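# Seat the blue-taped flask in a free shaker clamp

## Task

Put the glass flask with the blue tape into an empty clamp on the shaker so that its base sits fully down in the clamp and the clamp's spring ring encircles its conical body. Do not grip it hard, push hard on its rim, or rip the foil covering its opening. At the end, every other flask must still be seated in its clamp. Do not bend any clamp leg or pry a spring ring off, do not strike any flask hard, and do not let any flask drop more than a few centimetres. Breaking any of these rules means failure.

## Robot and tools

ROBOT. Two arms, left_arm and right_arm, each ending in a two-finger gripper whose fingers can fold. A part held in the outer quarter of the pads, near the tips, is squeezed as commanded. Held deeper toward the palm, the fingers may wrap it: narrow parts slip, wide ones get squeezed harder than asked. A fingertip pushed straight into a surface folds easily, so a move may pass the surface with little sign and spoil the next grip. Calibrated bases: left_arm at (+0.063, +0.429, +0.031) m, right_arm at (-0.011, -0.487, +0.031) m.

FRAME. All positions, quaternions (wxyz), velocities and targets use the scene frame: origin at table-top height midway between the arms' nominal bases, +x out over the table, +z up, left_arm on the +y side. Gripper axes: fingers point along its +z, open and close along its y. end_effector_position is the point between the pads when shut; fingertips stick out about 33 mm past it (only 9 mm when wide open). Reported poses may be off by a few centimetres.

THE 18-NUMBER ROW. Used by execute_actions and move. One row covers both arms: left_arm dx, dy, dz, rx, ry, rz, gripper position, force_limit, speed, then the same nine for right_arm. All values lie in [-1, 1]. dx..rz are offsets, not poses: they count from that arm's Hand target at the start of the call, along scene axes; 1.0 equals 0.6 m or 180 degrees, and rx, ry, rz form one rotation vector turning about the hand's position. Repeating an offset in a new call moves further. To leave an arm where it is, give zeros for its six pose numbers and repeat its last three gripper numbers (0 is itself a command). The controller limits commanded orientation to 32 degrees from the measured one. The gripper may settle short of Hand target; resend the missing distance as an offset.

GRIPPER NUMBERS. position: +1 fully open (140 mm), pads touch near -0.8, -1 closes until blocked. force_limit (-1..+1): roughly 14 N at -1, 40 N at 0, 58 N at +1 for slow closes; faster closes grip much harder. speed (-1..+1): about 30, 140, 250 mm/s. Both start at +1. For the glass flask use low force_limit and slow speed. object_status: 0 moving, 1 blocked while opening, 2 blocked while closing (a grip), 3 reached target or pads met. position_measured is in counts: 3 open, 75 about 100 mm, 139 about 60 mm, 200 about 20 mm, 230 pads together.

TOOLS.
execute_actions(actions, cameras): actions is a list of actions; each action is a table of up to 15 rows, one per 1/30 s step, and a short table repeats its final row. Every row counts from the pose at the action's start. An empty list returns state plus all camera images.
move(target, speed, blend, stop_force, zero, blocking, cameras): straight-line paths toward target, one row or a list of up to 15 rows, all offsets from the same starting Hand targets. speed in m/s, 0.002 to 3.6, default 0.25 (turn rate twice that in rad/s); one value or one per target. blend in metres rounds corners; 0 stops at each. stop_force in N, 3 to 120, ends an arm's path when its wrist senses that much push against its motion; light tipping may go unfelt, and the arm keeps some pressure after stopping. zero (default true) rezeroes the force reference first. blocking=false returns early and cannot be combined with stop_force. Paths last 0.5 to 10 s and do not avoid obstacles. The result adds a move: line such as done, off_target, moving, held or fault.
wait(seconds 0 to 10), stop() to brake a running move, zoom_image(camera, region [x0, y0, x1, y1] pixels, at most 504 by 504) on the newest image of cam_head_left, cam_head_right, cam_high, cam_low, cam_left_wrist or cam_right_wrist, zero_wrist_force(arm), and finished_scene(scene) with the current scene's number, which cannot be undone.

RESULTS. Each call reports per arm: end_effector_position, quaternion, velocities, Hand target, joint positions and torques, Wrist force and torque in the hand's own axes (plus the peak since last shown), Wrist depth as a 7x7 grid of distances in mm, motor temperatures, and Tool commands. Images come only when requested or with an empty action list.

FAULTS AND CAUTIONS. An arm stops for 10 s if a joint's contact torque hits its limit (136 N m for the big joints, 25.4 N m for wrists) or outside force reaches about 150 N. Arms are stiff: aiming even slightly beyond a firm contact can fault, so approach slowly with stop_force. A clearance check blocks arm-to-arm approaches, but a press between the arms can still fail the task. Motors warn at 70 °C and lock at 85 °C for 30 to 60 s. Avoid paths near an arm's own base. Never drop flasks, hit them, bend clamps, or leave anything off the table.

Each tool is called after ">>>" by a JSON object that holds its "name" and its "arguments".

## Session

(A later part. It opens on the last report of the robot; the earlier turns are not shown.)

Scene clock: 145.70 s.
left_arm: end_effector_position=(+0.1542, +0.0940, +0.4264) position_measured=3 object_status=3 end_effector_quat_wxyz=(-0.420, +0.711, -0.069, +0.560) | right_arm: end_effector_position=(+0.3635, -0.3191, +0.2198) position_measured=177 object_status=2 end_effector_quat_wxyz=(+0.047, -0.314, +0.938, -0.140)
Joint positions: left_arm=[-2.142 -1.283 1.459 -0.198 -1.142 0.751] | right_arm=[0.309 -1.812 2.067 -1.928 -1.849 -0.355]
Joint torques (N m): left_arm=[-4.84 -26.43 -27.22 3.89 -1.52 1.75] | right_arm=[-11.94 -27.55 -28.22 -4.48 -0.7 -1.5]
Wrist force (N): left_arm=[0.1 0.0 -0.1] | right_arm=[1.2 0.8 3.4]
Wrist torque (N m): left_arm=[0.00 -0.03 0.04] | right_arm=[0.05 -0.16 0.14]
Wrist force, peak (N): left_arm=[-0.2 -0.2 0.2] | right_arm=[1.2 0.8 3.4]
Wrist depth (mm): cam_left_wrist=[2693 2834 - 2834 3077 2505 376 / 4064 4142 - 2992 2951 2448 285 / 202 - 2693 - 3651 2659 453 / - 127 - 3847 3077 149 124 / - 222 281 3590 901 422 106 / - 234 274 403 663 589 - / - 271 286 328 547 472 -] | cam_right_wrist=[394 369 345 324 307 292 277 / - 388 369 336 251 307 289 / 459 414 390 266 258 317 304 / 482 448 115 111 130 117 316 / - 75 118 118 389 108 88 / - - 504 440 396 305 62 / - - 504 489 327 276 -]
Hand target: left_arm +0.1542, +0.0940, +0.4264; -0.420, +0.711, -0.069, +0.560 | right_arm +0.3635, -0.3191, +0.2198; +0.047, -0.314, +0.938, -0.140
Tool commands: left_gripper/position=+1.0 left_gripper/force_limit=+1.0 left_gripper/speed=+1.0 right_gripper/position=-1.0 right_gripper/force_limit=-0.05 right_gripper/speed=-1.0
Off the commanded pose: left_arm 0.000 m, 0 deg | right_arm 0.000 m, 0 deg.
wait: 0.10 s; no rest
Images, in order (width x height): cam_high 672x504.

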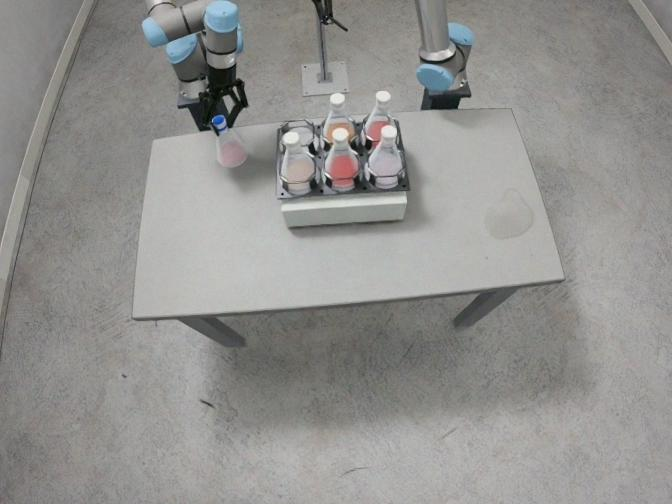

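>>> {"name": "move", "arguments": {"target": [[0,0,0,0,0,0,1,1,1,0,0,-0.09,0,0,0,-1,-0.05,-1],[0,0,0,0,0,0,1,1,1,0,0,-0.18,0,0,0,-1,-0.05,-1]], "speed": [0.08,0.015], "stop_force": 5, "cameras": ["cam_right_wrist","cam_high"]}}

>>> {"name": "zoom_image", "arguments": {"camera": "cam_high", "region": [170, 60, 310, 210]}}

Scene clock: 155.33 s.
left_arm: end_effector_position=(+0.1542, +0.0940, +0.4264) position_measured=3 object_status=3 end_effector_quat_wxyz=(-0.420, +0.711, -0.069, +0.560) | right_arm: end_effector_position=(+0.3635, -0.3191, +0.1496) position_measured=177 object_status=2 end_effector_quat_wxyz=(+0.047, -0.314, +0.938, -0.140)
Joint positions: left_arm=[-2.142 -1.283 1.459 -0.198 -1.142 0.751] | right_arm=[0.309 -1.743 2.206 -2.136 -1.849 -0.355]
Joint torques (N m): left_arm=[-4.56 -27.03 -27.94 3.69 -1.46 1.8] | right_arm=[-3.48 -29.33 -35.06 -4.81 -0.63 -1.3]
Wrist force (N): left_arm=[0.0 0.0 0.0] | right_arm=[0.9 0.9 3.4]
Wrist torque (N m): left_arm=[0.00 0.01 0.04] | right_arm=[0.06 -0.11 0.11]
Wrist force, peak (N): left_arm=[0.1 -0.3 0.2] | right_arm=[1.8 -1.4 -6.1]
Wrist depth (mm): cam_left_wrist=[3651 4896 - 3122 2911 2367 1995 / 2627 - - 3215 2798 2448 366 / 207 - 3651 - 3590 2564 452 / - 127 3474 4488 2951 149 124 / - 222 293 3590 851 415 106 / - 233 272 376 649 536 414 / - 264 287 326 552 466 -] | cam_right_wrist=[312 292 279 261 246 232 220 / 338 302 293 273 248 243 232 / 351 332 309 286 252 255 243 / - 341 115 111 131 117 253 / - 75 117 117 305 108 95 / - - - 344 330 305 - / - - 411 382 312 264 -]
Hand target: left_arm +0.1542, +0.0940, +0.4264; -0.420, +0.711, -0.069, +0.560 | right_arm +0.3635, -0.3191, +0.1496; +0.047, -0.314, +0.938, -0.140 (not the last commanded pose)
Off the commanded pose: left_arm 0.000 m, 0 deg | right_arm 0.038 m, 0 deg.
move: contact (right_arm); path passed 1 of 2 targets
camera_calibration:
cam_right_wrist: T_world_to_cam=[[-0.588509, 0.755723, -0.287299, 0.507249], [0.672486, 0.654819, 0.344927, -0.0872692], [0.448798, 0.0097882, -0.89358, 0.117303], [0, 0, 0, 1]] pos_world=[0.304562, -0.327342, 0.280653]
Images, in order (width x height): cam_high 672x504, cam_right_wrist 672x504.

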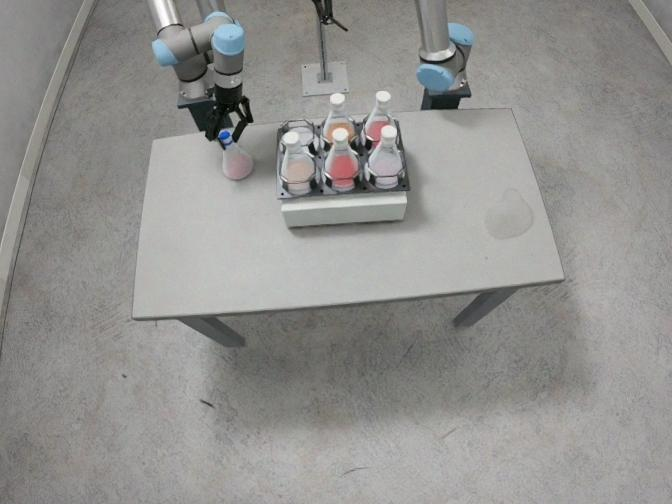

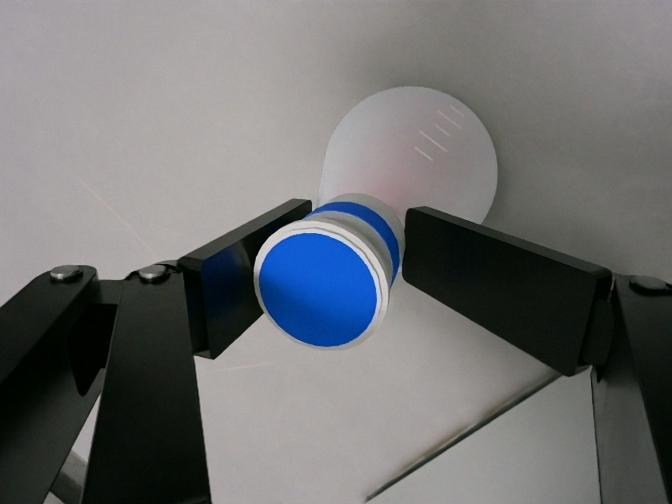

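Scaled by 3.360 from the camera's 672x504 image, which has a finer 960x720 frame.

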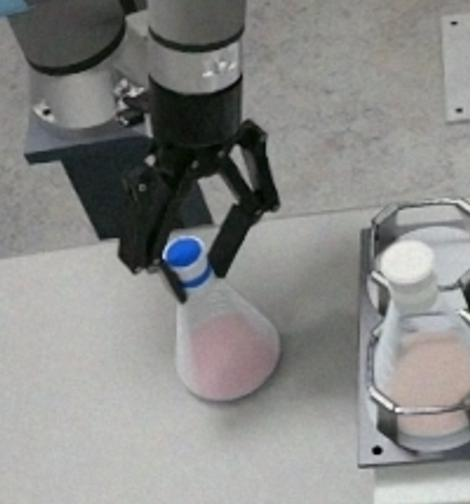

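Edge touches. Press gently to settle, then open slowly.

>>> {"name": "move", "arguments": {"target": [0,0,0,0,0,0,1,1,1,0,0,-0.006,0,0,0,-1,-0.05,-1], "speed": 0.01}}

>>> {"name": "move", "arguments": {"target": [0,0,0,0,0,0,1,1,1,0,0,0,0,0,0,0.1,-1,-1]}}

>>> {"name": "wait", "arguments": {"seconds": 0.5, "cameras": ["cam_right_wrist","cam_high"]}}

Scene clock: 158.20 s.
left_arm: end_effector_position=(+0.1542, +0.0940, +0.4264) position_measured=3 object_status=3 end_effector_quat_wxyz=(-0.420, +0.711, -0.069, +0.560) | right_arm: end_effector_position=(+0.3635, -0.3191, +0.1459) position_measured=177 object_status=2 end_effector_quat_wxyz=(+0.047, -0.314, +0.938, -0.140)
Joint positions: left_arm=[-2.142 -1.283 1.459 -0.198 -1.142 0.751] | right_arm=[0.309 -1.738 2.212 -2.148 -1.849 -0.355]
Joint torques (N m): left_arm=[-5.45 -27.06 -27.9 3.68 -1.36 1.81] | right_arm=[-3.75 -7.5 -17.75 -1.45 0.44 -0.91]
Wrist force (N): left_arm=[0.0 0.1 0.2] | right_arm=[-0.4 -1.4 -6.0]
Wrist torque (N m): left_arm=[0.02 -0.01 0.04] | right_arm=[0.22 -0.14 0.10]
Wrist force, peak (N): left_arm=[0.4 -0.2 0.1] | right_arm=[0.9 -1.4 -6.6]
Wrist depth (mm): cam_left_wrist=[- - - 2911 3034 2267 1941 / 2762 3917 - 3215 3034 2505 365 / 212 - - 4683 3531 2627 452 / - 135 3714 3989 4064 149 124 / - 223 2911 3531 - 437 106 / - 234 274 377 669 515 413 / - 2534 289 326 548 478 -] | cam_right_wrist=[311 290 272 256 243 229 218 / 330 320 290 271 246 241 228 / 359 333 308 268 253 252 239 / 380 341 114 108 130 116 248 / - 80 116 114 304 108 95 / - 78 382 346 323 299 - / - - 416 373 311 255 -]
Hand target: left_arm +0.1542, +0.0940, +0.4264; -0.420, +0.711, -0.069, +0.560 | right_arm +0.3635, -0.3191, +0.1460; +0.047, -0.314, +0.938, -0.140
Off the commanded pose: left_arm 0.000 m, 0 deg | right_arm 0.000 m, 0 deg.
move: done

Scene clock: 159.70 s.
left_arm: end_effector_position=(+0.1542, +0.0940, +0.4264) position_measured=3 object_status=3 end_effector_quat_wxyz=(-0.420, +0.711, -0.069, +0.560) | right_arm: end_effector_position=(+0.3636, -0.3191, +0.1460) position_measured=117 object_status=0 end_effector_quat_wxyz=(+0.047, -0.314, +0.938, -0.140)
Joint positions: left_arm=[-2.142 -1.283 1.459 -0.198 -1.142 0.751] | right_arm=[0.309 -1.738 2.212 -2.148 -1.849 -0.355]
Joint torques (N m): left_arm=[-4.41 -26.9 -27.37 3.67 -1.56 1.56] | right_arm=[-3.75 -27.89 -26.59 -2.53 -0.95 -0.84]
Wrist force (N): left_arm=[0.0 0.1 0.0] | right_arm=[0.8 0.1 0.8]
Wrist torque (N m): left_arm=[0.02 0.00 0.03] | right_arm=[0.03 -0.10 0.10]
Wrist force, peak (N): left_arm=[-0.3 -0.1 0.2] | right_arm=[-0.6 -1.2 -5.9]
Wrist depth (mm): cam_left_wrist=[2420 2595 4488 2505 3168 2420 2071 / - - - 4142 2834 2420 287 / 200 - - 4787 3419 2595 454 / - 127 3215 4488 3590 149 124 / - 222 3215 3847 783 624 106 / - 234 273 387 669 548 413 / - 2267 288 326 547 484 -] | cam_right_wrist=[311 292 271 258 242 229 219 / 330 311 290 267 253 241 228 / 356 327 303 268 256 251 239 / 382 109 116 108 155 118 249 / - 80 117 114 305 110 89 / - - 380 343 324 - 62 / - - 404 - 330 - -]
Hand target: left_arm +0.1542, +0.0940, +0.4264; -0.420, +0.711, -0.069, +0.560 | right_arm +0.3635, -0.3191, +0.1460; +0.047, -0.314, +0.938, -0.140
Off the commanded pose: left_arm 0.000 m, 0 deg | right_arm 0.000 m, 0 deg.
move: done

Scene clock: 160.20 s.
left_arm: end_effector_position=(+0.1542, +0.0940, +0.4264) position_measured=3 object_status=3 end_effector_quat_wxyz=(-0.420, +0.711, -0.069, +0.560) | right_arm: end_effector_position=(+0.3636, -0.3191, +0.1460) position_measured=117 object_status=3 end_effector_quat_wxyz=(+0.047, -0.314, +0.938, -0.140)
Joint positions: left_arm=[-2.142 -1.283 1.459 -0.198 -1.142 0.751] | right_arm=[0.309 -1.738 2.212 -2.147 -1.849 -0.355]
Joint torques (N m): left_arm=[-4.5 -28.39 -27.79 3.71 -1.66 1.7] | right_arm=[-3.44 -28.11 -22.09 -1.62 -0.26 -0.7]
Wrist force (N): left_arm=[0.1 0.1 0.0] | right_arm=[0.7 -0.1 0.8]
Wrist torque (N m): left_arm=[0.01 -0.02 0.04] | right_arm=[-0.01 -0.08 0.11]
Wrist force, peak (N): left_arm=[0.0 -0.4 -0.1] | right_arm=[0.9 -0.1 1.1]
Wrist depth (mm): cam_left_wrist=[- - - 2951 2727 2367 2032 / - - - 3264 2798 2448 289 / 203 2992 - 3474 3314 2534 453 / - 127 - 5129 3531 150 124 / - 223 292 3215 835 651 107 / - 234 271 403 - 535 406 / - 2393 293 325 547 496 -] | cam_right_wrist=[320 - 271 257 242 229 218 / 332 310 289 269 249 240 228 / 357 331 304 270 255 252 239 / 380 340 116 107 155 109 249 / - 80 117 114 304 110 89 / - - 379 358 326 - 62 / - - 406 376 337 - -]
Hand target: left_arm +0.1542, +0.0940, +0.4264; -0.420, +0.711, -0.069, +0.560 | right_arm +0.3635, -0.3191, +0.1460; +0.047, -0.314, +0.938, -0.140
Tool commands: left_gripper/position=+1.0 left_gripper/force_limit=+1.0 left_gripper/speed=+1.0 right_gripper/position=+0.1 right_gripper/force_limit=-1.0 right_gripper/speed=-1.0
Off the commanded pose: left_arm 0.000 m, 0 deg | right_arm 0.000 m, 0 deg.
wait: 0.50 s; at rest by 0.17 s
camera_calibration:
cam_right_wrist: T_world_to_cam=[[-0.58847, 0.755723, -0.287377, 0.506224], [0.67244, 0.654818, 0.345018, -0.0860385], [0.448918, 0.00978844, -0.893519, 0.114033], [0, 0, 0, 1]] pos_world=[0.304562, -0.327342, 0.277053]
Images, in order (width x height): cam_high 672x504, cam_right_wrist 672x504.

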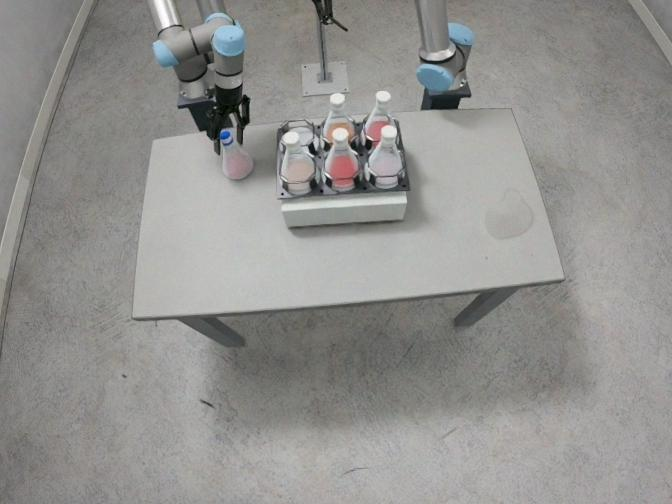

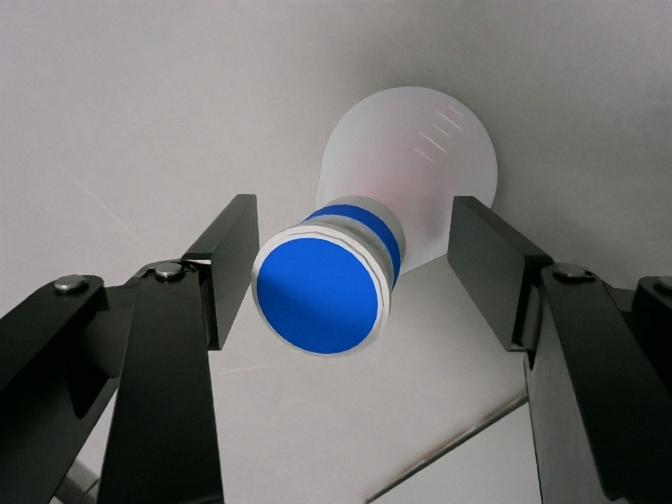

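>>> {"name": "move", "arguments": {"target": [[0,0,0,0,0,0,1,1,1,-0.035,0.0467,0.192,0,0,0,0.1,-1,-1],[0,0,0,0,0,0,1,1,1,-0.0026,-0.0066,0.2,0.0755,0.0567,0,0.1,-1,-1]], "speed": 0.15, "cameras": ["cam_right_wrist"]}}

Scene clock: 167.57 s.
left_arm: end_effector_position=(+0.1542, +0.0940, +0.4264) position_measured=3 object_status=3 end_effector_quat_wxyz=(-0.420, +0.711, -0.069, +0.560) | right_arm: end_effector_position=(+0.3620, -0.3231, +0.2660) position_measured=117 object_status=3 end_effector_quat_wxyz=(+0.001, -0.317, +0.948, +0.001)
Joint positions: left_arm=[-2.142 -1.283 1.459 -0.198 -1.142 0.751] | right_arm=[0.084 -1.823 1.894 -1.643 -1.569 -0.565]
Joint torques (N m): left_arm=[-4.55 -27.19 -27.27 3.63 -1.47 1.68] | right_arm=[4.76 -27.69 -18.33 -3.65 -0.26 0.69]
Wrist force (N): left_arm=[0.1 0.1 0.0] | right_arm=[1.4 -0.2 1.7]
Wrist torque (N m): left_arm=[0.01 -0.02 0.04] | right_arm=[0.02 -0.20 0.09]
Wrist force, peak (N): left_arm=[0.1 0.0 0.4] | right_arm=[1.0 0.1 2.8]
Wrist depth (mm): cam_left_wrist=[2798 - - 2834 2798 2534 2133 / 3168 3531 - 3122 2872 2564 289 / 207 - - 5523 3264 2595 462 / - 127 3474 4224 3531 149 124 / - 223 3264 3366 828 649 106 / - 234 273 392 671 554 413 / - 2476 288 326 550 482 -] | cam_right_wrist=[358 355 356 355 357 363 1139 / 374 376 376 366 376 - 1173 / 396 385 396 222 399 398 404 / 422 92 134 422 412 117 421 / - 80 449 464 406 110 88 / - - 468 469 359 - 62 / - - - 379 327 - -]
Hand target: left_arm +0.1542, +0.0940, +0.4264; -0.420, +0.711, -0.069, +0.560 | right_arm +0.3620, -0.3231, +0.2660; +0.001, -0.317, +0.948, +0.001
Off the commanded pose: left_arm 0.000 m, 0 deg | right_arm 0.000 m, 0 deg.
move: done
camera_calibration:
cam_right_wrist: T_world_to_cam=[[-0.613695, 0.789527, 0.00508315, 0.485041], [0.736251, 0.569935, 0.364841, -0.179626], [0.285155, 0.227644, -0.931056, 0.361608], [0, 0, 0, 1]] pos_world=[0.326803, -0.362896, 0.399747]
Images, in order (width x height): cam_right_wrist 672x504.

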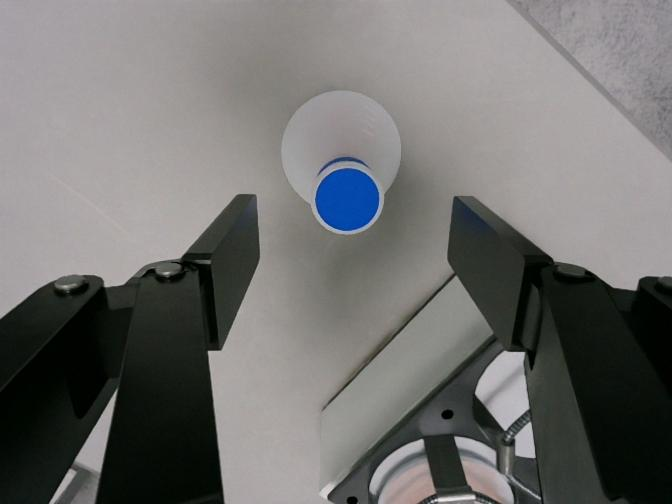

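>>> {"name": "move", "arguments": {"target": [[0,0,0,0,0,0,1,1,1,0.0042,-0.0053,0,0,0,0,0.1,-1,-1],[0,0,0,0,0,0,1,1,1,0.0042,-0.0053,-0.16,0,0,0,0.1,-1,-1]], "speed": 0.12}}

>>> {"name": "move", "arguments": {"target": [0,0,0,0,0,0,1,1,1,0,0,0,0,0,0,-1,-0.05,-1], "cameras": ["cam_right_wrist"]}}

Scene clock: 174.13 s.
left_arm: end_effector_position=(+0.1542, +0.0940, +0.4264) position_measured=3 object_status=3 end_effector_quat_wxyz=(-0.420, +0.711, -0.069, +0.560) | right_arm: end_effector_position=(+0.3645, -0.3263, +0.1700) position_measured=117 object_status=3 end_effector_quat_wxyz=(+0.001, -0.317, +0.948, +0.001)
Joint positions: left_arm=[-2.142 -1.283 1.459 -0.198 -1.142 0.751] | right_arm=[0.076 -1.77 2.105 -1.907 -1.569 -0.573]
Joint torques (N m): left_arm=[-4.3 -27.15 -27.69 3.64 -1.39 1.7] | right_arm=[8.61 -27.75 -28.28 -3.38 0.28 1.55]
Wrist force (N): left_arm=[0.0 0.1 0.3] | right_arm=[1.2 -0.4 1.6]
Wrist torque (N m): left_arm=[0.01 0.00 0.04] | right_arm=[-0.02 -0.18 0.15]
Wrist force, peak (N): left_arm=[-0.1 -0.2 0.4] | right_arm=[1.4 -0.1 3.8]
Wrist depth (mm): cam_left_wrist=[- - - 2872 3215 2267 2133 / 2834 - 3917 2951 2872 2448 369 / 212 - - - 3590 2693 457 / - 127 - 3779 4488 149 124 / - 222 278 3651 - 645 107 / - 234 272 403 661 550 412 / - 2316 294 325 564 504 -] | cam_right_wrist=[271 270 269 269 270 271 274 / 284 283 286 277 282 287 287 / 299 301 294 282 296 302 303 / 321 312 133 131 134 117 319 / - 80 340 351 - 110 89 / - - 364 367 349 - 62 / - - 397 371 303 - -]
Hand target: left_arm +0.1542, +0.0940, +0.4264; -0.420, +0.711, -0.069, +0.560 | right_arm +0.3645, -0.3263, +0.1700; +0.001, -0.317, +0.948, +0.001
Off the commanded pose: left_arm 0.000 m, 0 deg | right_arm 0.000 m, 0 deg.
move: done

Scene clock: 175.67 s.
left_arm: end_effector_position=(+0.1542, +0.0940, +0.4264) position_measured=3 object_status=3 end_effector_quat_wxyz=(-0.420, +0.711, -0.069, +0.560) | right_arm: end_effector_position=(+0.3645, -0.3263, +0.1700) position_measured=177 object_status=2 end_effector_quat_wxyz=(+0.001, -0.317, +0.948, +0.001)
Joint positions: left_arm=[-2.142 -1.283 1.459 -0.198 -1.142 0.751] | right_arm=[0.076 -1.77 2.105 -1.907 -1.569 -0.573]
Joint torques (N m): left_arm=[-4.23 -27.21 -26.71 3.59 -1.47 1.57] | right_arm=[8.54 -27.76 -19.63 -3.93 0.33 1.14]
Wrist force (N): left_arm=[0.0 0.0 0.2] | right_arm=[1.2 -0.6 4.3]
Wrist torque (N m): left_arm=[0.00 0.00 0.04] | right_arm=[-0.05 -0.17 0.15]
Wrist force, peak (N): left_arm=[0.3 -0.1 0.2] | right_arm=[1.4 -0.2 4.6]
Wrist depth (mm): cam_left_wrist=[- - - 2911 3531 2393 2112 / - 3366 4896 3779 2911 2476 288 / 2834 2659 3847 4787 3264 2693 451 / - 127 5385 4064 3215 149 124 / - 222 289 3474 838 667 106 / - 233 272 396 697 550 412 / - 2133 289 326 536 482 -] | cam_right_wrist=[269 269 270 271 271 271 275 / 284 285 283 279 285 286 288 / 302 302 302 280 295 304 303 / 316 316 106 130 127 315 322 / - 81 76 138 121 81 78 / - 73 - 362 - - 69 / - - - 383 - - -]
Hand target: left_arm +0.1542, +0.0940, +0.4264; -0.420, +0.711, -0.069, +0.560 | right_arm +0.3645, -0.3263, +0.1700; +0.001, -0.317, +0.948, +0.001
Off the commanded pose: left_arm 0.000 m, 0 deg | right_arm 0.000 m, 0 deg.
move: done
camera_calibration:
cam_right_wrist: T_world_to_cam=[[-0.613821, 0.789429, 0.00510616, 0.489589], [0.736148, 0.570033, 0.364895, -0.144565], [0.285148, 0.227739, -0.931035, 0.272273], [0, 0, 0, 1]] pos_world=[0.329303, -0.366096, 0.303746]
Images, in order (width x height): cam_right_wrist 672x504.

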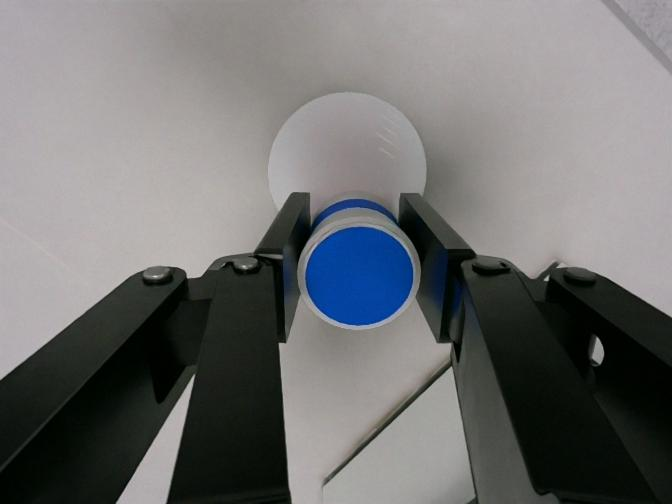

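>>> {"name": "move", "arguments": {"target": [[0,0,0,0,0,0,1,1,1,0,0,0.03,0,0,0,-1,-0.05,-1],[0,0,0,0,0,0,1,1,1,0,0,0.42,0,0,0,-1,-0.05,-1],[0,0,0,0,0,0,1,1,1,0.101,0.2853,0.42,0,0,0,-1,-0.05,-1],[0,0,0,0,0,0,1,1,1,0.101,0.2853,0.36,0.0889,0.0667,0,-1,-0.05,-1]], "speed": [0.05,0.2,0.2,0.15], "cameras": ["cam_right_wrist"]}}

>>> {"name": "move", "arguments": {"target": [0,0,0,0,0,0,1,1,1,0,0,-0.1,0,0,0,-1,-0.05,-1], "speed": 0.025, "stop_force": 12, "cameras": ["cam_right_wrist","cam_head_right","cam_high"]}}

>>> {"name": "zoom_image", "arguments": {"camera": "cam_head_right", "region": [340, 200, 450, 340]}}

>>> {"name": "zoom_image", "arguments": {"camera": "cam_high", "region": [240, 70, 350, 210]}}

Scene clock: 191.60 s.
left_arm: end_effector_position=(+0.1542, +0.0940, +0.4264) position_measured=3 object_status=3 end_effector_quat_wxyz=(-0.420, +0.711, -0.069, +0.560) | right_arm: end_effector_position=(+0.4252, -0.1552, +0.3859) position_measured=177 object_status=2 end_effector_quat_wxyz=(-0.054, -0.312, +0.934, +0.165)
Joint positions: left_arm=[-2.142 -1.283 1.459 -0.198 -1.142 0.751] | right_arm=[0.221 -1.433 1.231 -1.221 -1.253 -0.452]
Joint torques (N m): left_arm=[-4.1 -28.27 -27.61 3.6 -1.51 1.44] | right_arm=[11.62 -43.72 -36.43 -3.93 1.01 1.26]
Wrist force (N): left_arm=[-0.1 -0.1 0.0] | right_arm=[1.4 -2.4 4.8]
Wrist torque (N m): left_arm=[-0.03 0.03 0.04] | right_arm=[-0.08 -0.19 0.08]
Wrist force, peak (N): left_arm=[-0.3 0.3 0.0] | right_arm=[1.1 -0.2 7.8]
Wrist depth (mm): cam_left_wrist=[2221 - - 3034 3215 2505 2052 / - - - 3419 2798 2564 289 / 211 4396 - 3651 3590 2564 453 / - 128 - 4488 3474 149 124 / - 222 277 3590 883 621 107 / - 233 273 401 725 539 411 / - 2221 289 326 545 483 -] | cam_right_wrist=[398 419 451 511 1378 1559 1681 / 422 443 458 277 544 944 1657 / 435 466 350 278 281 662 675 / 457 463 106 130 128 427 743 / - 81 76 137 - 81 77 / - 73 - 319 - - 69 / - - - - - - -]
Hand target: left_arm +0.1542, +0.0940, +0.4264; -0.420, +0.711, -0.069, +0.560 | right_arm +0.4251, -0.1551, +0.3860; -0.054, -0.312, +0.934, +0.166
Off the commanded pose: left_arm 0.000 m, 0 deg | right_arm 0.000 m, 0 deg.
move: done
camera_calibration:
cam_right_wrist: T_world_to_cam=[[-0.576381, 0.739907, 0.346874, 0.23518], [0.811733, 0.469465, 0.347408, -0.406517], [0.0942044, 0.481809, -0.871198, 0.514488], [0, 0, 0, 1]] pos_world=[0.41707, -0.231051, 0.50787]
Images, in order (width x height): cam_right_wrist 672x504.

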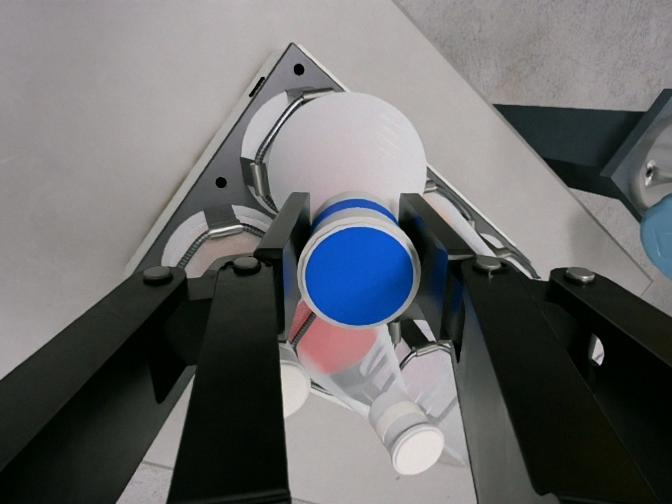

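Scene clock: 193.83 s.
left_arm: end_effector_position=(+0.1542, +0.0940, +0.4264) position_measured=3 object_status=3 end_effector_quat_wxyz=(-0.420, +0.711, -0.069, +0.560) | right_arm: end_effector_position=(+0.4251, -0.1550, +0.3567) position_measured=177 object_status=2 end_effector_quat_wxyz=(-0.054, -0.312, +0.934, +0.166)
Joint positions: left_arm=[-2.142 -1.283 1.459 -0.198 -1.142 0.751] | right_arm=[0.221 -1.445 1.32 -1.298 -1.252 -0.452]
Joint torques (N m): left_arm=[-4.43 -28.33 -27 3.62 -1.46 1.4] | right_arm=[-3.43 -22.3 -21.88 -3.76 -0.94 -1.11]
Wrist force (N): left_arm=[0.1 -0.1 -0.1] | right_arm=[0.9 -1.2 3.5]
Wrist torque (N m): left_arm=[-0.03 -0.03 0.04] | right_arm=[-0.14 -0.36 0.08]
Wrist force, peak (N): left_arm=[-0.2 -0.1 0.3] | right_arm=[2.0 5.4 -10.3]
Wrist depth (mm): cam_left_wrist=[2834 4142 - 2911 2951 2505 1995 / - 3077 - 3077 2872 2393 291 / 201 3122 - 4583 3531 2595 455 / - 127 3714 3779 3419 149 124 / - 221 2762 3714 - 649 106 / - 234 273 390 608 561 412 / - 2393 288 325 550 466 -] | cam_right_wrist=[376 - - 456 497 1509 1681 / 398 416 440 283 523 905 1730 / 405 440 324 282 280 668 683 / - 431 106 130 127 421 1837 / - 81 76 138 - 81 81 / - 74 - 404 - - 69 / - - - - - - -]
Hand target: left_arm +0.1542, +0.0940, +0.4264; -0.420, +0.711, -0.069, +0.560 | right_arm +0.4251, -0.1551, +0.3566; -0.054, -0.312, +0.934, +0.166 (not the last commanded pose)
Off the commanded pose: left_arm 0.000 m, 0 deg | right_arm 0.031 m, 0 deg.
move: contact (right_arm)
camera_calibration:
cam_right_wrist: T_world_to_cam=[[-0.576607, 0.739686, 0.346971, 0.245174], [0.811549, 0.469456, 0.34785, -0.396475], [0.0944122, 0.482157, -0.870983, 0.488901], [0, 0, 0, 1]] pos_world=[0.41697, -0.230951, 0.47867]
Images, in order (width x height): cam_head_right 672x504, cam_high 672x504, cam_right_wrist 672x504.

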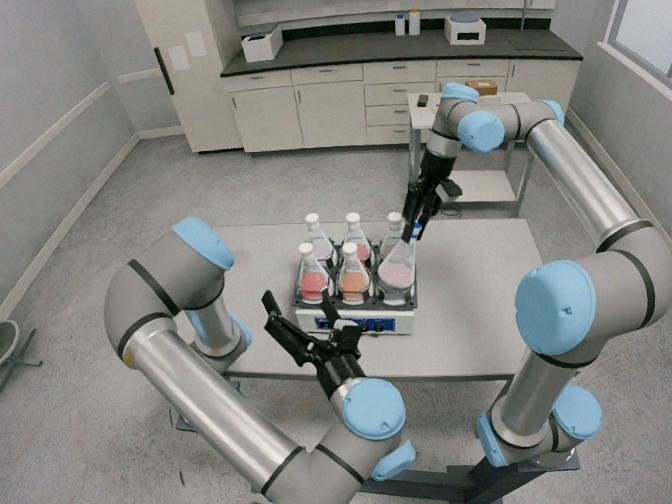

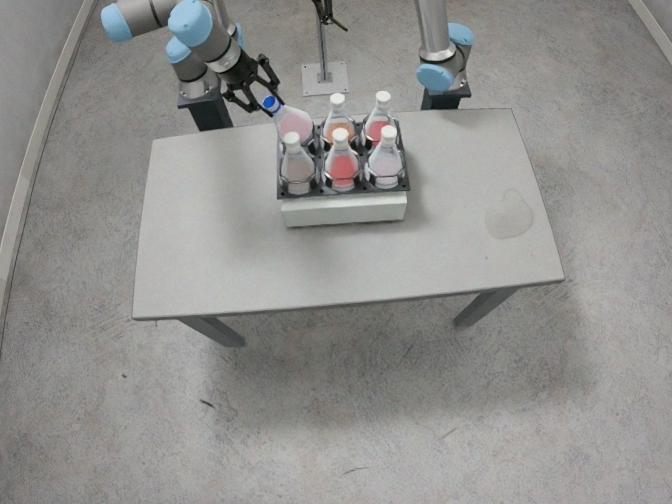

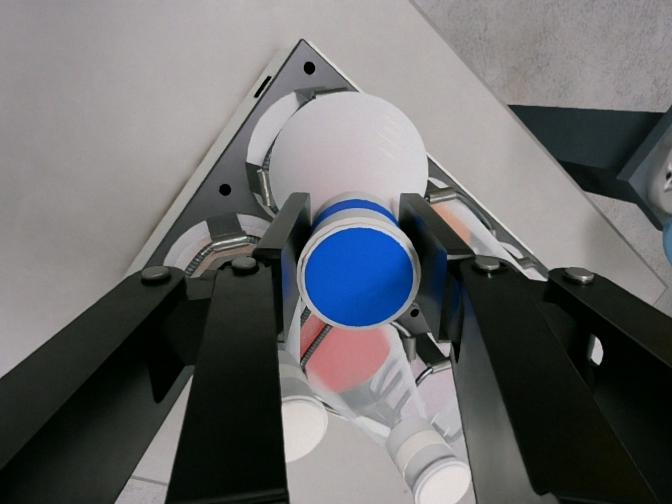

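Scaled by 3.600 from the camera's 672x504 image, which has a finer 960x720 frame.

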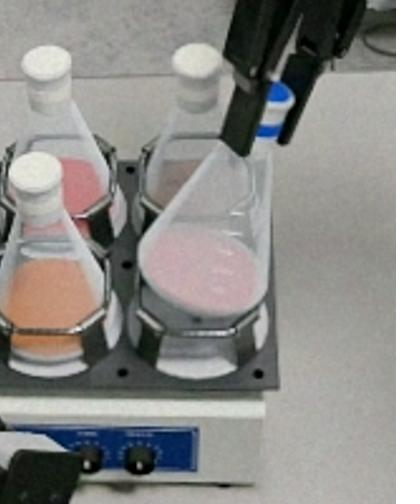

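Scaled by 3.600 from the camera's 672x504 image, which has a finer 960x720 frame.

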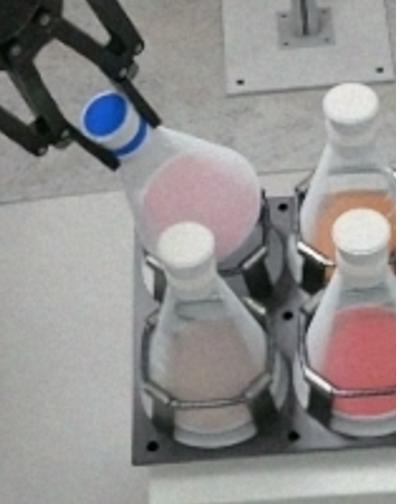

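>>> {"name": "move", "arguments": {"target": [[0,0,0,0,0,0,1,1,1,0,0,0.01,0,0,0,-1,-0.05,-1],[0,0,0,0,0,0,1,1,1,0.0047,0.0035,0.01,0,0,0,-1,-0.05,-1]], "speed": 0.05}}

>>> {"name": "move", "arguments": {"target": [0,0,0,0,0,0,1,1,1,0,0,-0.07,0,0,0,-1,-0.05,-1], "speed": 0.02, "stop_force": 17, "cameras": ["cam_right_wrist","cam_head_right","cam_high"]}}

>>> {"name": "zoom_image", "arguments": {"camera": "cam_head_right", "region": [340, 200, 450, 340]}}

>>> {"name": "zoom_image", "arguments": {"camera": "cam_right_wrist", "region": [200, 30, 470, 240]}}

Scene clock: 204.80 s.
left_arm: end_effector_position=(+0.1542, +0.0940, +0.4264) position_measured=3 object_status=3 end_effector_quat_wxyz=(-0.420, +0.711, -0.069, +0.560) | right_arm: end_effector_position=(+0.4280, -0.1529, +0.3626) position_measured=177 object_status=2 end_effector_quat_wxyz=(-0.054, -0.312, +0.934, +0.166) end_effector_velocity=(-0.002, +0.000, +0.000) end_effector_angular_velocity=(+0.000, +0.000, +0.000)
Joint positions: left_arm=[-2.142 -1.283 1.459 -0.198 -1.142 0.751] | right_arm=[0.224 -1.434 1.293 -1.282 -1.252 -0.449]
Joint velocities: left_arm=[within noise] | right_arm=[0 -0.005 0.005 0 0 0]
Joint torques (N m): left_arm=[-4.06 -28.44 -27.37 3.53 -1.46 1.36] | right_arm=[2.33 -47.33 -18.44 -3.91 2.05 -0.78]
Wrist force (N): left_arm=[0.1 0.0 0.0] | right_arm=[1.6 -2.6 4.7]
Wrist torque (N m): left_arm=[-0.01 -0.01 0.04] | right_arm=[-0.11 -0.25 0.10]
Wrist force, peak (N): left_arm=[-0.3 -0.2 0.2] | right_arm=[2.6 -3.1 4.6]
Wrist depth (mm): cam_left_wrist=[- - - 2798 3215 2367 2052 / 3168 - - 3651 3215 2448 366 / 206 2951 3531 3989 3474 2505 453 / - 127 4896 6155 3034 149 124 / - 222 285 3122 - 438 106 / - 234 274 403 641 551 410 / - 274 287 325 568 483 -] | cam_right_wrist=[381 - - 457 515 1590 1657 / 398 425 323 273 546 1509 1705 / 411 442 335 280 286 629 669 / 436 447 106 130 127 438 1809 / - 81 76 234 - 81 81 / - 74 - 400 - - 69 / - - - 622 - - -]
Hand target: left_arm +0.1542, +0.0940, +0.4264; -0.420, +0.711, -0.069, +0.560 | right_arm +0.4279, -0.1530, +0.3626; -0.054, -0.312, +0.934, +0.166
Off the commanded pose: left_arm 0.000 m, 0 deg | right_arm 0.000 m, 0 deg.
move: done

Scene clock: 206.27 s.
left_arm: end_effector_position=(+0.1542, +0.0940, +0.4264) position_measured=3 object_status=3 end_effector_quat_wxyz=(-0.420, +0.711, -0.069, +0.560) | right_arm: end_effector_position=(+0.4279, -0.1529, +0.3551) position_measured=177 object_status=2 end_effector_quat_wxyz=(-0.054, -0.312, +0.934, +0.166)
Joint positions: left_arm=[-2.142 -1.283 1.459 -0.198 -1.142 0.751] | right_arm=[0.224 -1.437 1.316 -1.302 -1.252 -0.449]
Joint torques (N m): left_arm=[-4.2 -27.65 -27.73 3.56 -1.53 1.49] | right_arm=[-1.75 -21.78 -35.71 -3.91 0.3 -1.35]
Wrist force (N): left_arm=[0.2 0.2 0.0] | right_arm=[1.5 -0.7 2.5]
Wrist torque (N m): left_arm=[0.04 -0.03 0.03] | right_arm=[-0.35 -0.34 0.08]
Wrist force, peak (N): left_arm=[0.1 0.2 0.2] | right_arm=[2.0 8.6 -16.2]
Wrist depth (mm): cam_left_wrist=[- - - 2911 3034 2367 1941 / - 2834 - 3474 2872 2448 288 / 201 3168 - 4396 3264 2693 453 / - 127 4683 4224 3077 149 124 / - 223 282 3314 855 645 107 / - 233 273 379 657 555 409 / - 2198 287 326 558 493 -] | cam_right_wrist=[374 400 419 459 492 1500 1657 / 389 414 395 274 534 852 1681 / 405 449 290 279 333 646 689 / 429 440 106 129 127 103 - / - 81 76 136 - 81 80 / - 74 - 401 - - 69 / - - - 653 - - -]
Hand target: left_arm +0.1542, +0.0940, +0.4264; -0.420, +0.711, -0.069, +0.560 | right_arm +0.4279, -0.1529, +0.3551; -0.054, -0.312, +0.934, +0.166 (not the last commanded pose)
Off the commanded pose: left_arm 0.000 m, 0 deg | right_arm 0.034 m, 0 deg.
move: contact (right_arm)
camera_calibration:
cam_right_wrist: T_world_to_cam=[[-0.576695, 0.739621, 0.346964, 0.245816], [0.811464, 0.46941, 0.34811, -0.399276], [0.0946014, 0.482302, -0.870882, 0.486136], [0, 0, 0, 1]] pos_world=[0.419769, -0.228851, 0.47707]
Images, in order (width x height): cam_head_right 672x504, cam_high 672x504, cam_right_wrist 672x504.

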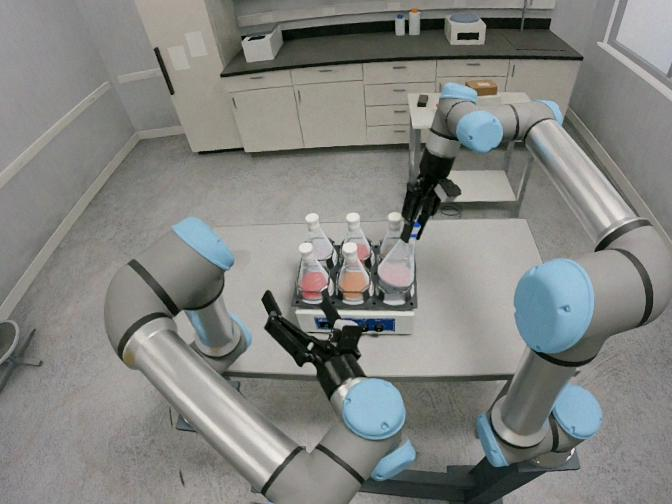

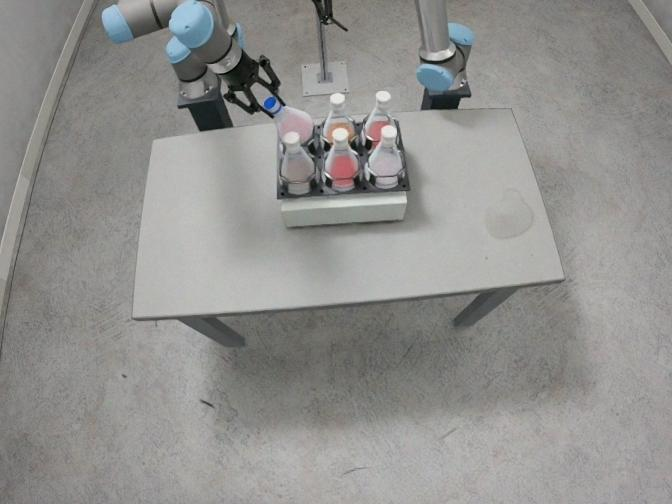

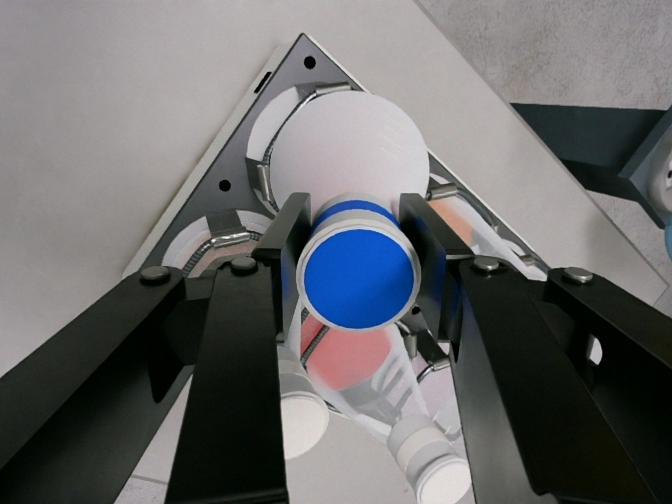

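Scaled by 3.600 from the camera's 672x504 image, which has a finer 960x720 frame.

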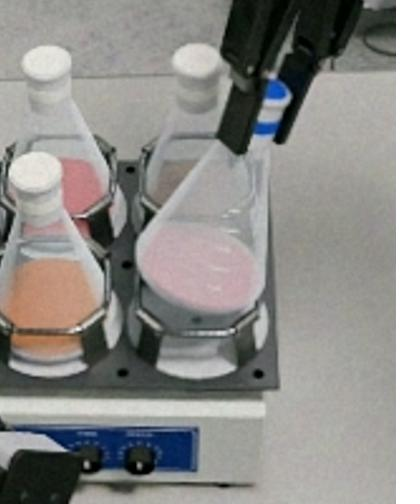

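Scaled by 1.867 from the camera's 672x504 image, which has a finer 960x720 frame.

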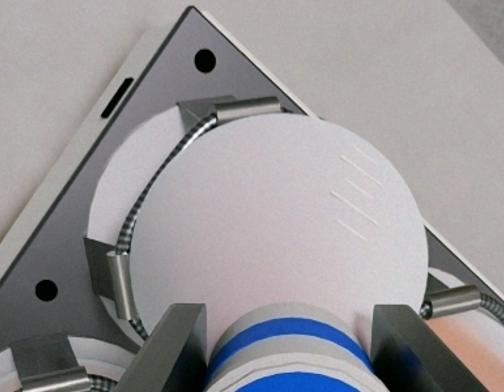

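>>> {"name": "move", "arguments": {"target": [0,0,0,0,0,0,1,1,1,0.003,-0.004,-0.05,0,0,0,-1,-0.05,-1], "speed": 0.01, "stop_force": 24, "zero": false, "cameras": ["cam_right_wrist","cam_head_right"]}}

>>> {"name": "zoom_image", "arguments": {"camera": "cam_head_right", "region": [340, 200, 450, 340]}}

>>> {"name": "zoom_image", "arguments": {"camera": "cam_right_wrist", "region": [200, 30, 470, 240]}}

Scene clock: 228.90 s.
left_arm: end_effector_position=(+0.1542, +0.0940, +0.4264) position_measured=3 object_status=3 end_effector_quat_wxyz=(-0.420, +0.711, -0.069, +0.560) | right_arm: end_effector_position=(+0.4281, -0.1529, +0.3544) position_measured=177 object_status=2 end_effector_quat_wxyz=(-0.054, -0.312, +0.934, +0.166)
Joint positions: left_arm=[-2.142 -1.283 1.459 -0.198 -1.142 0.751] | right_arm=[0.223 -1.437 1.317 -1.304 -1.252 -0.449]
Joint torques (N m): left_arm=[-5.55 -28.54 -26.87 3.44 -1.41 1.25] | right_arm=[9.31 -14.97 -29.45 -1.57 -2.68 1.58]
Wrist force (N): left_arm=[-0.2 0.0 0.1] | right_arm=[1.3 4.9 -8.7]
Wrist torque (N m): left_arm=[-0.01 0.03 0.04] | right_arm=[-0.65 -0.41 0.05]
Wrist force, peak (N): left_arm=[-0.1 0.0 0.4] | right_arm=[2.3 10.8 -20.8]
Wrist depth (mm): cam_left_wrist=[- - - 2834 3168 2420 2091 / - - 4787 3077 2951 2505 364 / 199 - - - 3651 2476 456 / - 127 - 5523 3366 149 124 / - 222 282 3531 825 - 106 / - 234 272 387 657 560 410 / - 267 289 326 561 483 -] | cam_right_wrist=[374 396 421 456 498 1529 1646 / 390 - 425 292 515 926 1717 / - 436 324 162 345 - 683 / 431 432 106 129 126 103 2370 / - 80 76 136 - 81 80 / - 74 - 384 - - 69 / - - - - - - -]
Hand target: left_arm +0.1542, +0.0940, +0.4264; -0.420, +0.711, -0.069, +0.560 | right_arm +0.4281, -0.1529, +0.3544; -0.054, -0.312, +0.934, +0.166 (not the last commanded pose)
Off the commanded pose: left_arm 0.000 m, 0 deg | right_arm 0.029 m, 0 deg.
move: contact (right_arm)
camera_calibration:
cam_right_wrist: T_world_to_cam=[[-0.576696, 0.739599, 0.34701, 0.24609], [0.811451, 0.469328, 0.34825, -0.399193], [0.094704, 0.482416, -0.870808, 0.485464], [0, 0, 0, 1]] pos_world=[0.419869, -0.228851, 0.476369]
Images, in order (width x height): cam_head_right 672x504, cam_right_wrist 672x504.

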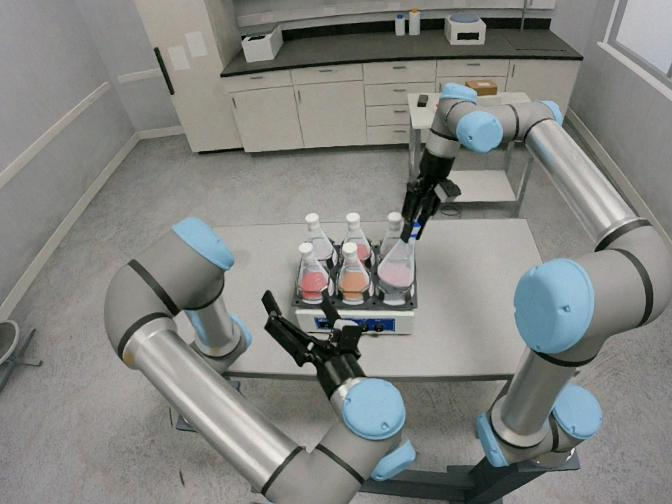

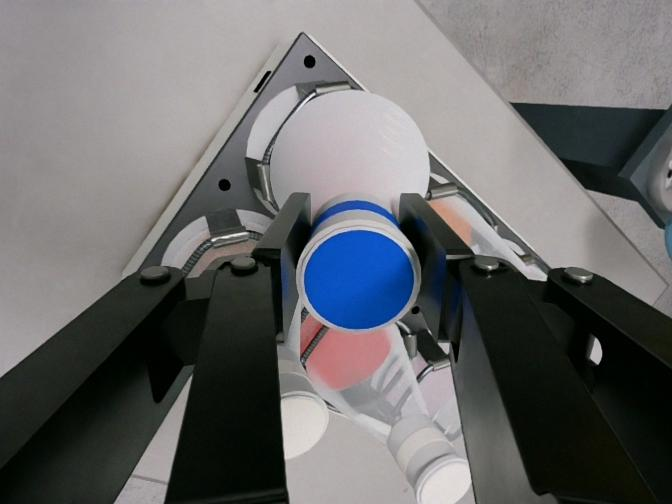

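Scaled by 3.600 from the camera's 672x504 image, which has a finer 960x720 frame.

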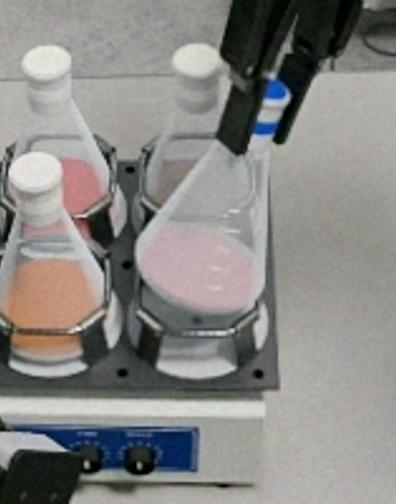

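Scaled by 1.867 from the camera's 672x504 image, which has a finer 960x720 frame.

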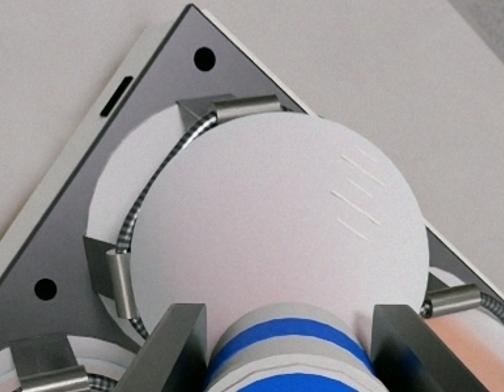

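>>> {"name": "move", "arguments": {"target": [0,0,0,0,0,0,1,1,1,0.01,-0.0133,0,0,0,0,-1,-0.05,-1], "speed": 0.02, "stop_force": 12}}

>>> {"name": "move", "arguments": {"target": [0,0,0,0,0,0,1,1,1,0,0,-0.05,0,0,0,-1,-0.05,-1], "speed": 0.015, "stop_force": 14, "cameras": ["cam_right_wrist","cam_head_right"]}}

>>> {"name": "zoom_image", "arguments": {"camera": "cam_head_right", "region": [340, 200, 450, 340]}}

>>> {"name": "zoom_image", "arguments": {"camera": "cam_right_wrist", "region": [200, 30, 470, 240]}}

Scene clock: 236.00 s.
left_arm: end_effector_position=(+0.1542, +0.0940, +0.4264) position_measured=3 object_status=3 end_effector_quat_wxyz=(-0.420, +0.711, -0.069, +0.560) | right_arm: end_effector_position=(+0.4341, -0.1608, +0.3544) position_measured=177 object_status=2 end_effector_quat_wxyz=(-0.054, -0.312, +0.934, +0.166)
Joint positions: left_arm=[-2.142 -1.283 1.459 -0.198 -1.142 0.751] | right_arm=[0.207 -1.432 1.31 -1.297 -1.254 -0.466]
Joint torques (N m): left_arm=[-5.65 -28.59 -26.98 3.44 -1.39 1.08] | right_arm=[5.02 -6.65 -0.64 -3.99 -8.35 1.93]
Wrist force (N): left_arm=[0.0 0.0 0.2] | right_arm=[2.2 22.4 -32.9]
Wrist torque (N m): left_arm=[-0.01 0.00 0.04] | right_arm=[-2.44 -0.35 0.07]
Wrist force, peak (N): left_arm=[-0.2 -0.3 -0.1] | right_arm=[2.5 22.4 -33.0]
Wrist depth (mm): cam_left_wrist=[- - 3917 3077 3077 2292 2112 / - 3714 - 3264 3034 2448 368 / 207 2951 - - 3366 2762 458 / - 127 3590 3989 4142 149 124 / - 223 3419 3474 798 651 107 / - 234 272 380 686 554 413 / - 2013 288 323 536 486 -] | cam_right_wrist=[373 396 411 469 489 1529 1669 / 392 414 429 277 514 862 1646 / 414 438 338 280 283 585 699 / 423 443 106 129 127 398 729 / - 83 80 224 - 81 81 / - - 194 208 - - 69 / - - - - - - -]
Hand target: left_arm +0.1542, +0.0940, +0.4264; -0.420, +0.711, -0.069, +0.560 | right_arm +0.4341, -0.1608, +0.3544; -0.054, -0.312, +0.934, +0.166
Off the commanded pose: left_arm 0.000 m, 0 deg | right_arm 0.000 m, 0 deg.
move: done

Scene clock: 238.97 s.
left_arm: end_effector_position=(+0.1542, +0.0940, +0.4264) position_measured=3 object_status=3 end_effector_quat_wxyz=(-0.420, +0.711, -0.069, +0.560) | right_arm: end_effector_position=(+0.4341, -0.1608, +0.3244) position_measured=177 object_status=2 end_effector_quat_wxyz=(-0.054, -0.312, +0.934, +0.166)
Joint positions: left_arm=[-2.142 -1.283 1.459 -0.198 -1.142 0.751] | right_arm=[0.207 -1.438 1.394 -1.375 -1.254 -0.466]
Joint torques (N m): left_arm=[-5.38 -28.24 -27.37 3.44 -1.45 1.35] | right_arm=[-3.81 -34.1 -29.87 -0.02 1.23 1]
Wrist force (N): left_arm=[0.0 0.0 0.3] | right_arm=[1.6 0.9 -8.8]
Wrist torque (N m): left_arm=[-0.01 0.00 0.04] | right_arm=[-0.15 -0.30 0.16]
Wrist force, peak (N): left_arm=[0.4 -0.1 0.0] | right_arm=[2.5 26.6 -42.8]
Wrist depth (mm): cam_left_wrist=[2834 - - 3034 3077 2316 2071 / - 4787 - 3264 2911 2564 366 / 202 - 4064 4396 3590 2505 453 / - 135 3531 5009 3366 149 124 / - 222 3215 3034 725 655 107 / - 233 273 403 661 551 412 / - 2292 287 325 550 483 -] | cam_right_wrist=[350 370 392 358 460 1481 1646 / 362 389 409 290 459 555 1623 / 382 411 320 252 248 579 683 / 406 104 117 111 127 115 666 / - 98 112 102 127 109 94 / - 490 511 177 378 - - / - - 560 175 261 252 -]
Hand target: left_arm +0.1542, +0.0940, +0.4264; -0.420, +0.711, -0.069, +0.560 | right_arm +0.4341, -0.1608, +0.3244; -0.054, -0.312, +0.934, +0.166
Off the commanded pose: left_arm 0.000 m, 0 deg | right_arm 0.000 m, 0 deg.
move: done
camera_calibration:
cam_right_wrist: T_world_to_cam=[[-0.576745, 0.739555, 0.34702, 0.26581], [0.811415, 0.469353, 0.3483, -0.389907], [0.0947117, 0.482458, -0.870784, 0.462579], [0, 0, 0, 1]] pos_world=[0.425869, -0.236751, 0.446369]
Images, in order (width x height): cam_head_right 672x504, cam_right_wrist 672x504.

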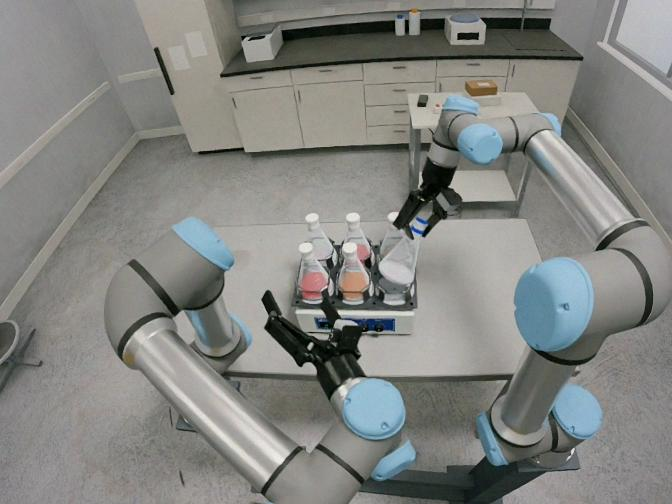

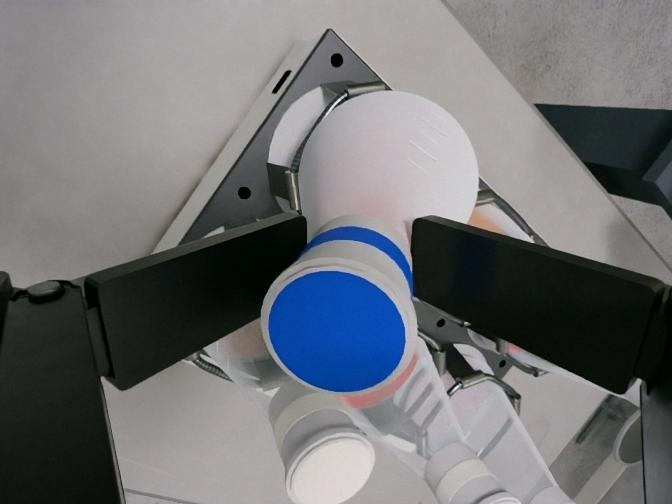

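Scaled by 3.600 from the camera's 672x504 image, which has a finer 960x720 frame.

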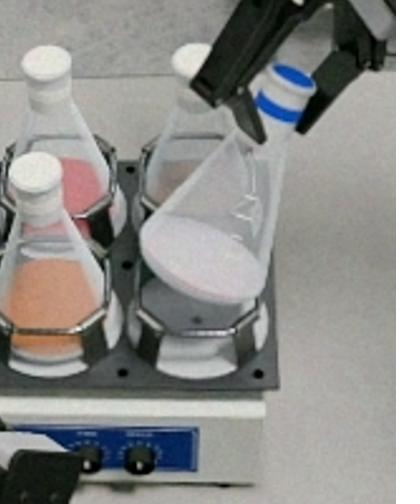

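Scaled by 1.867 from the camera's 672x504 image, which has a finer 960x720 frame.

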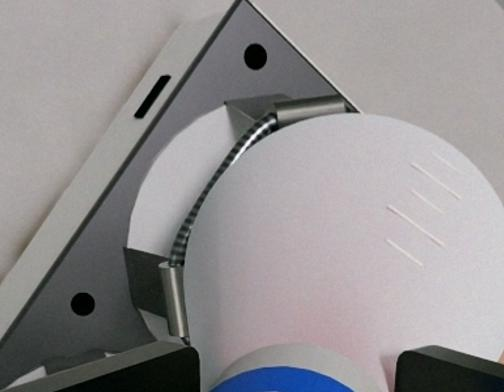

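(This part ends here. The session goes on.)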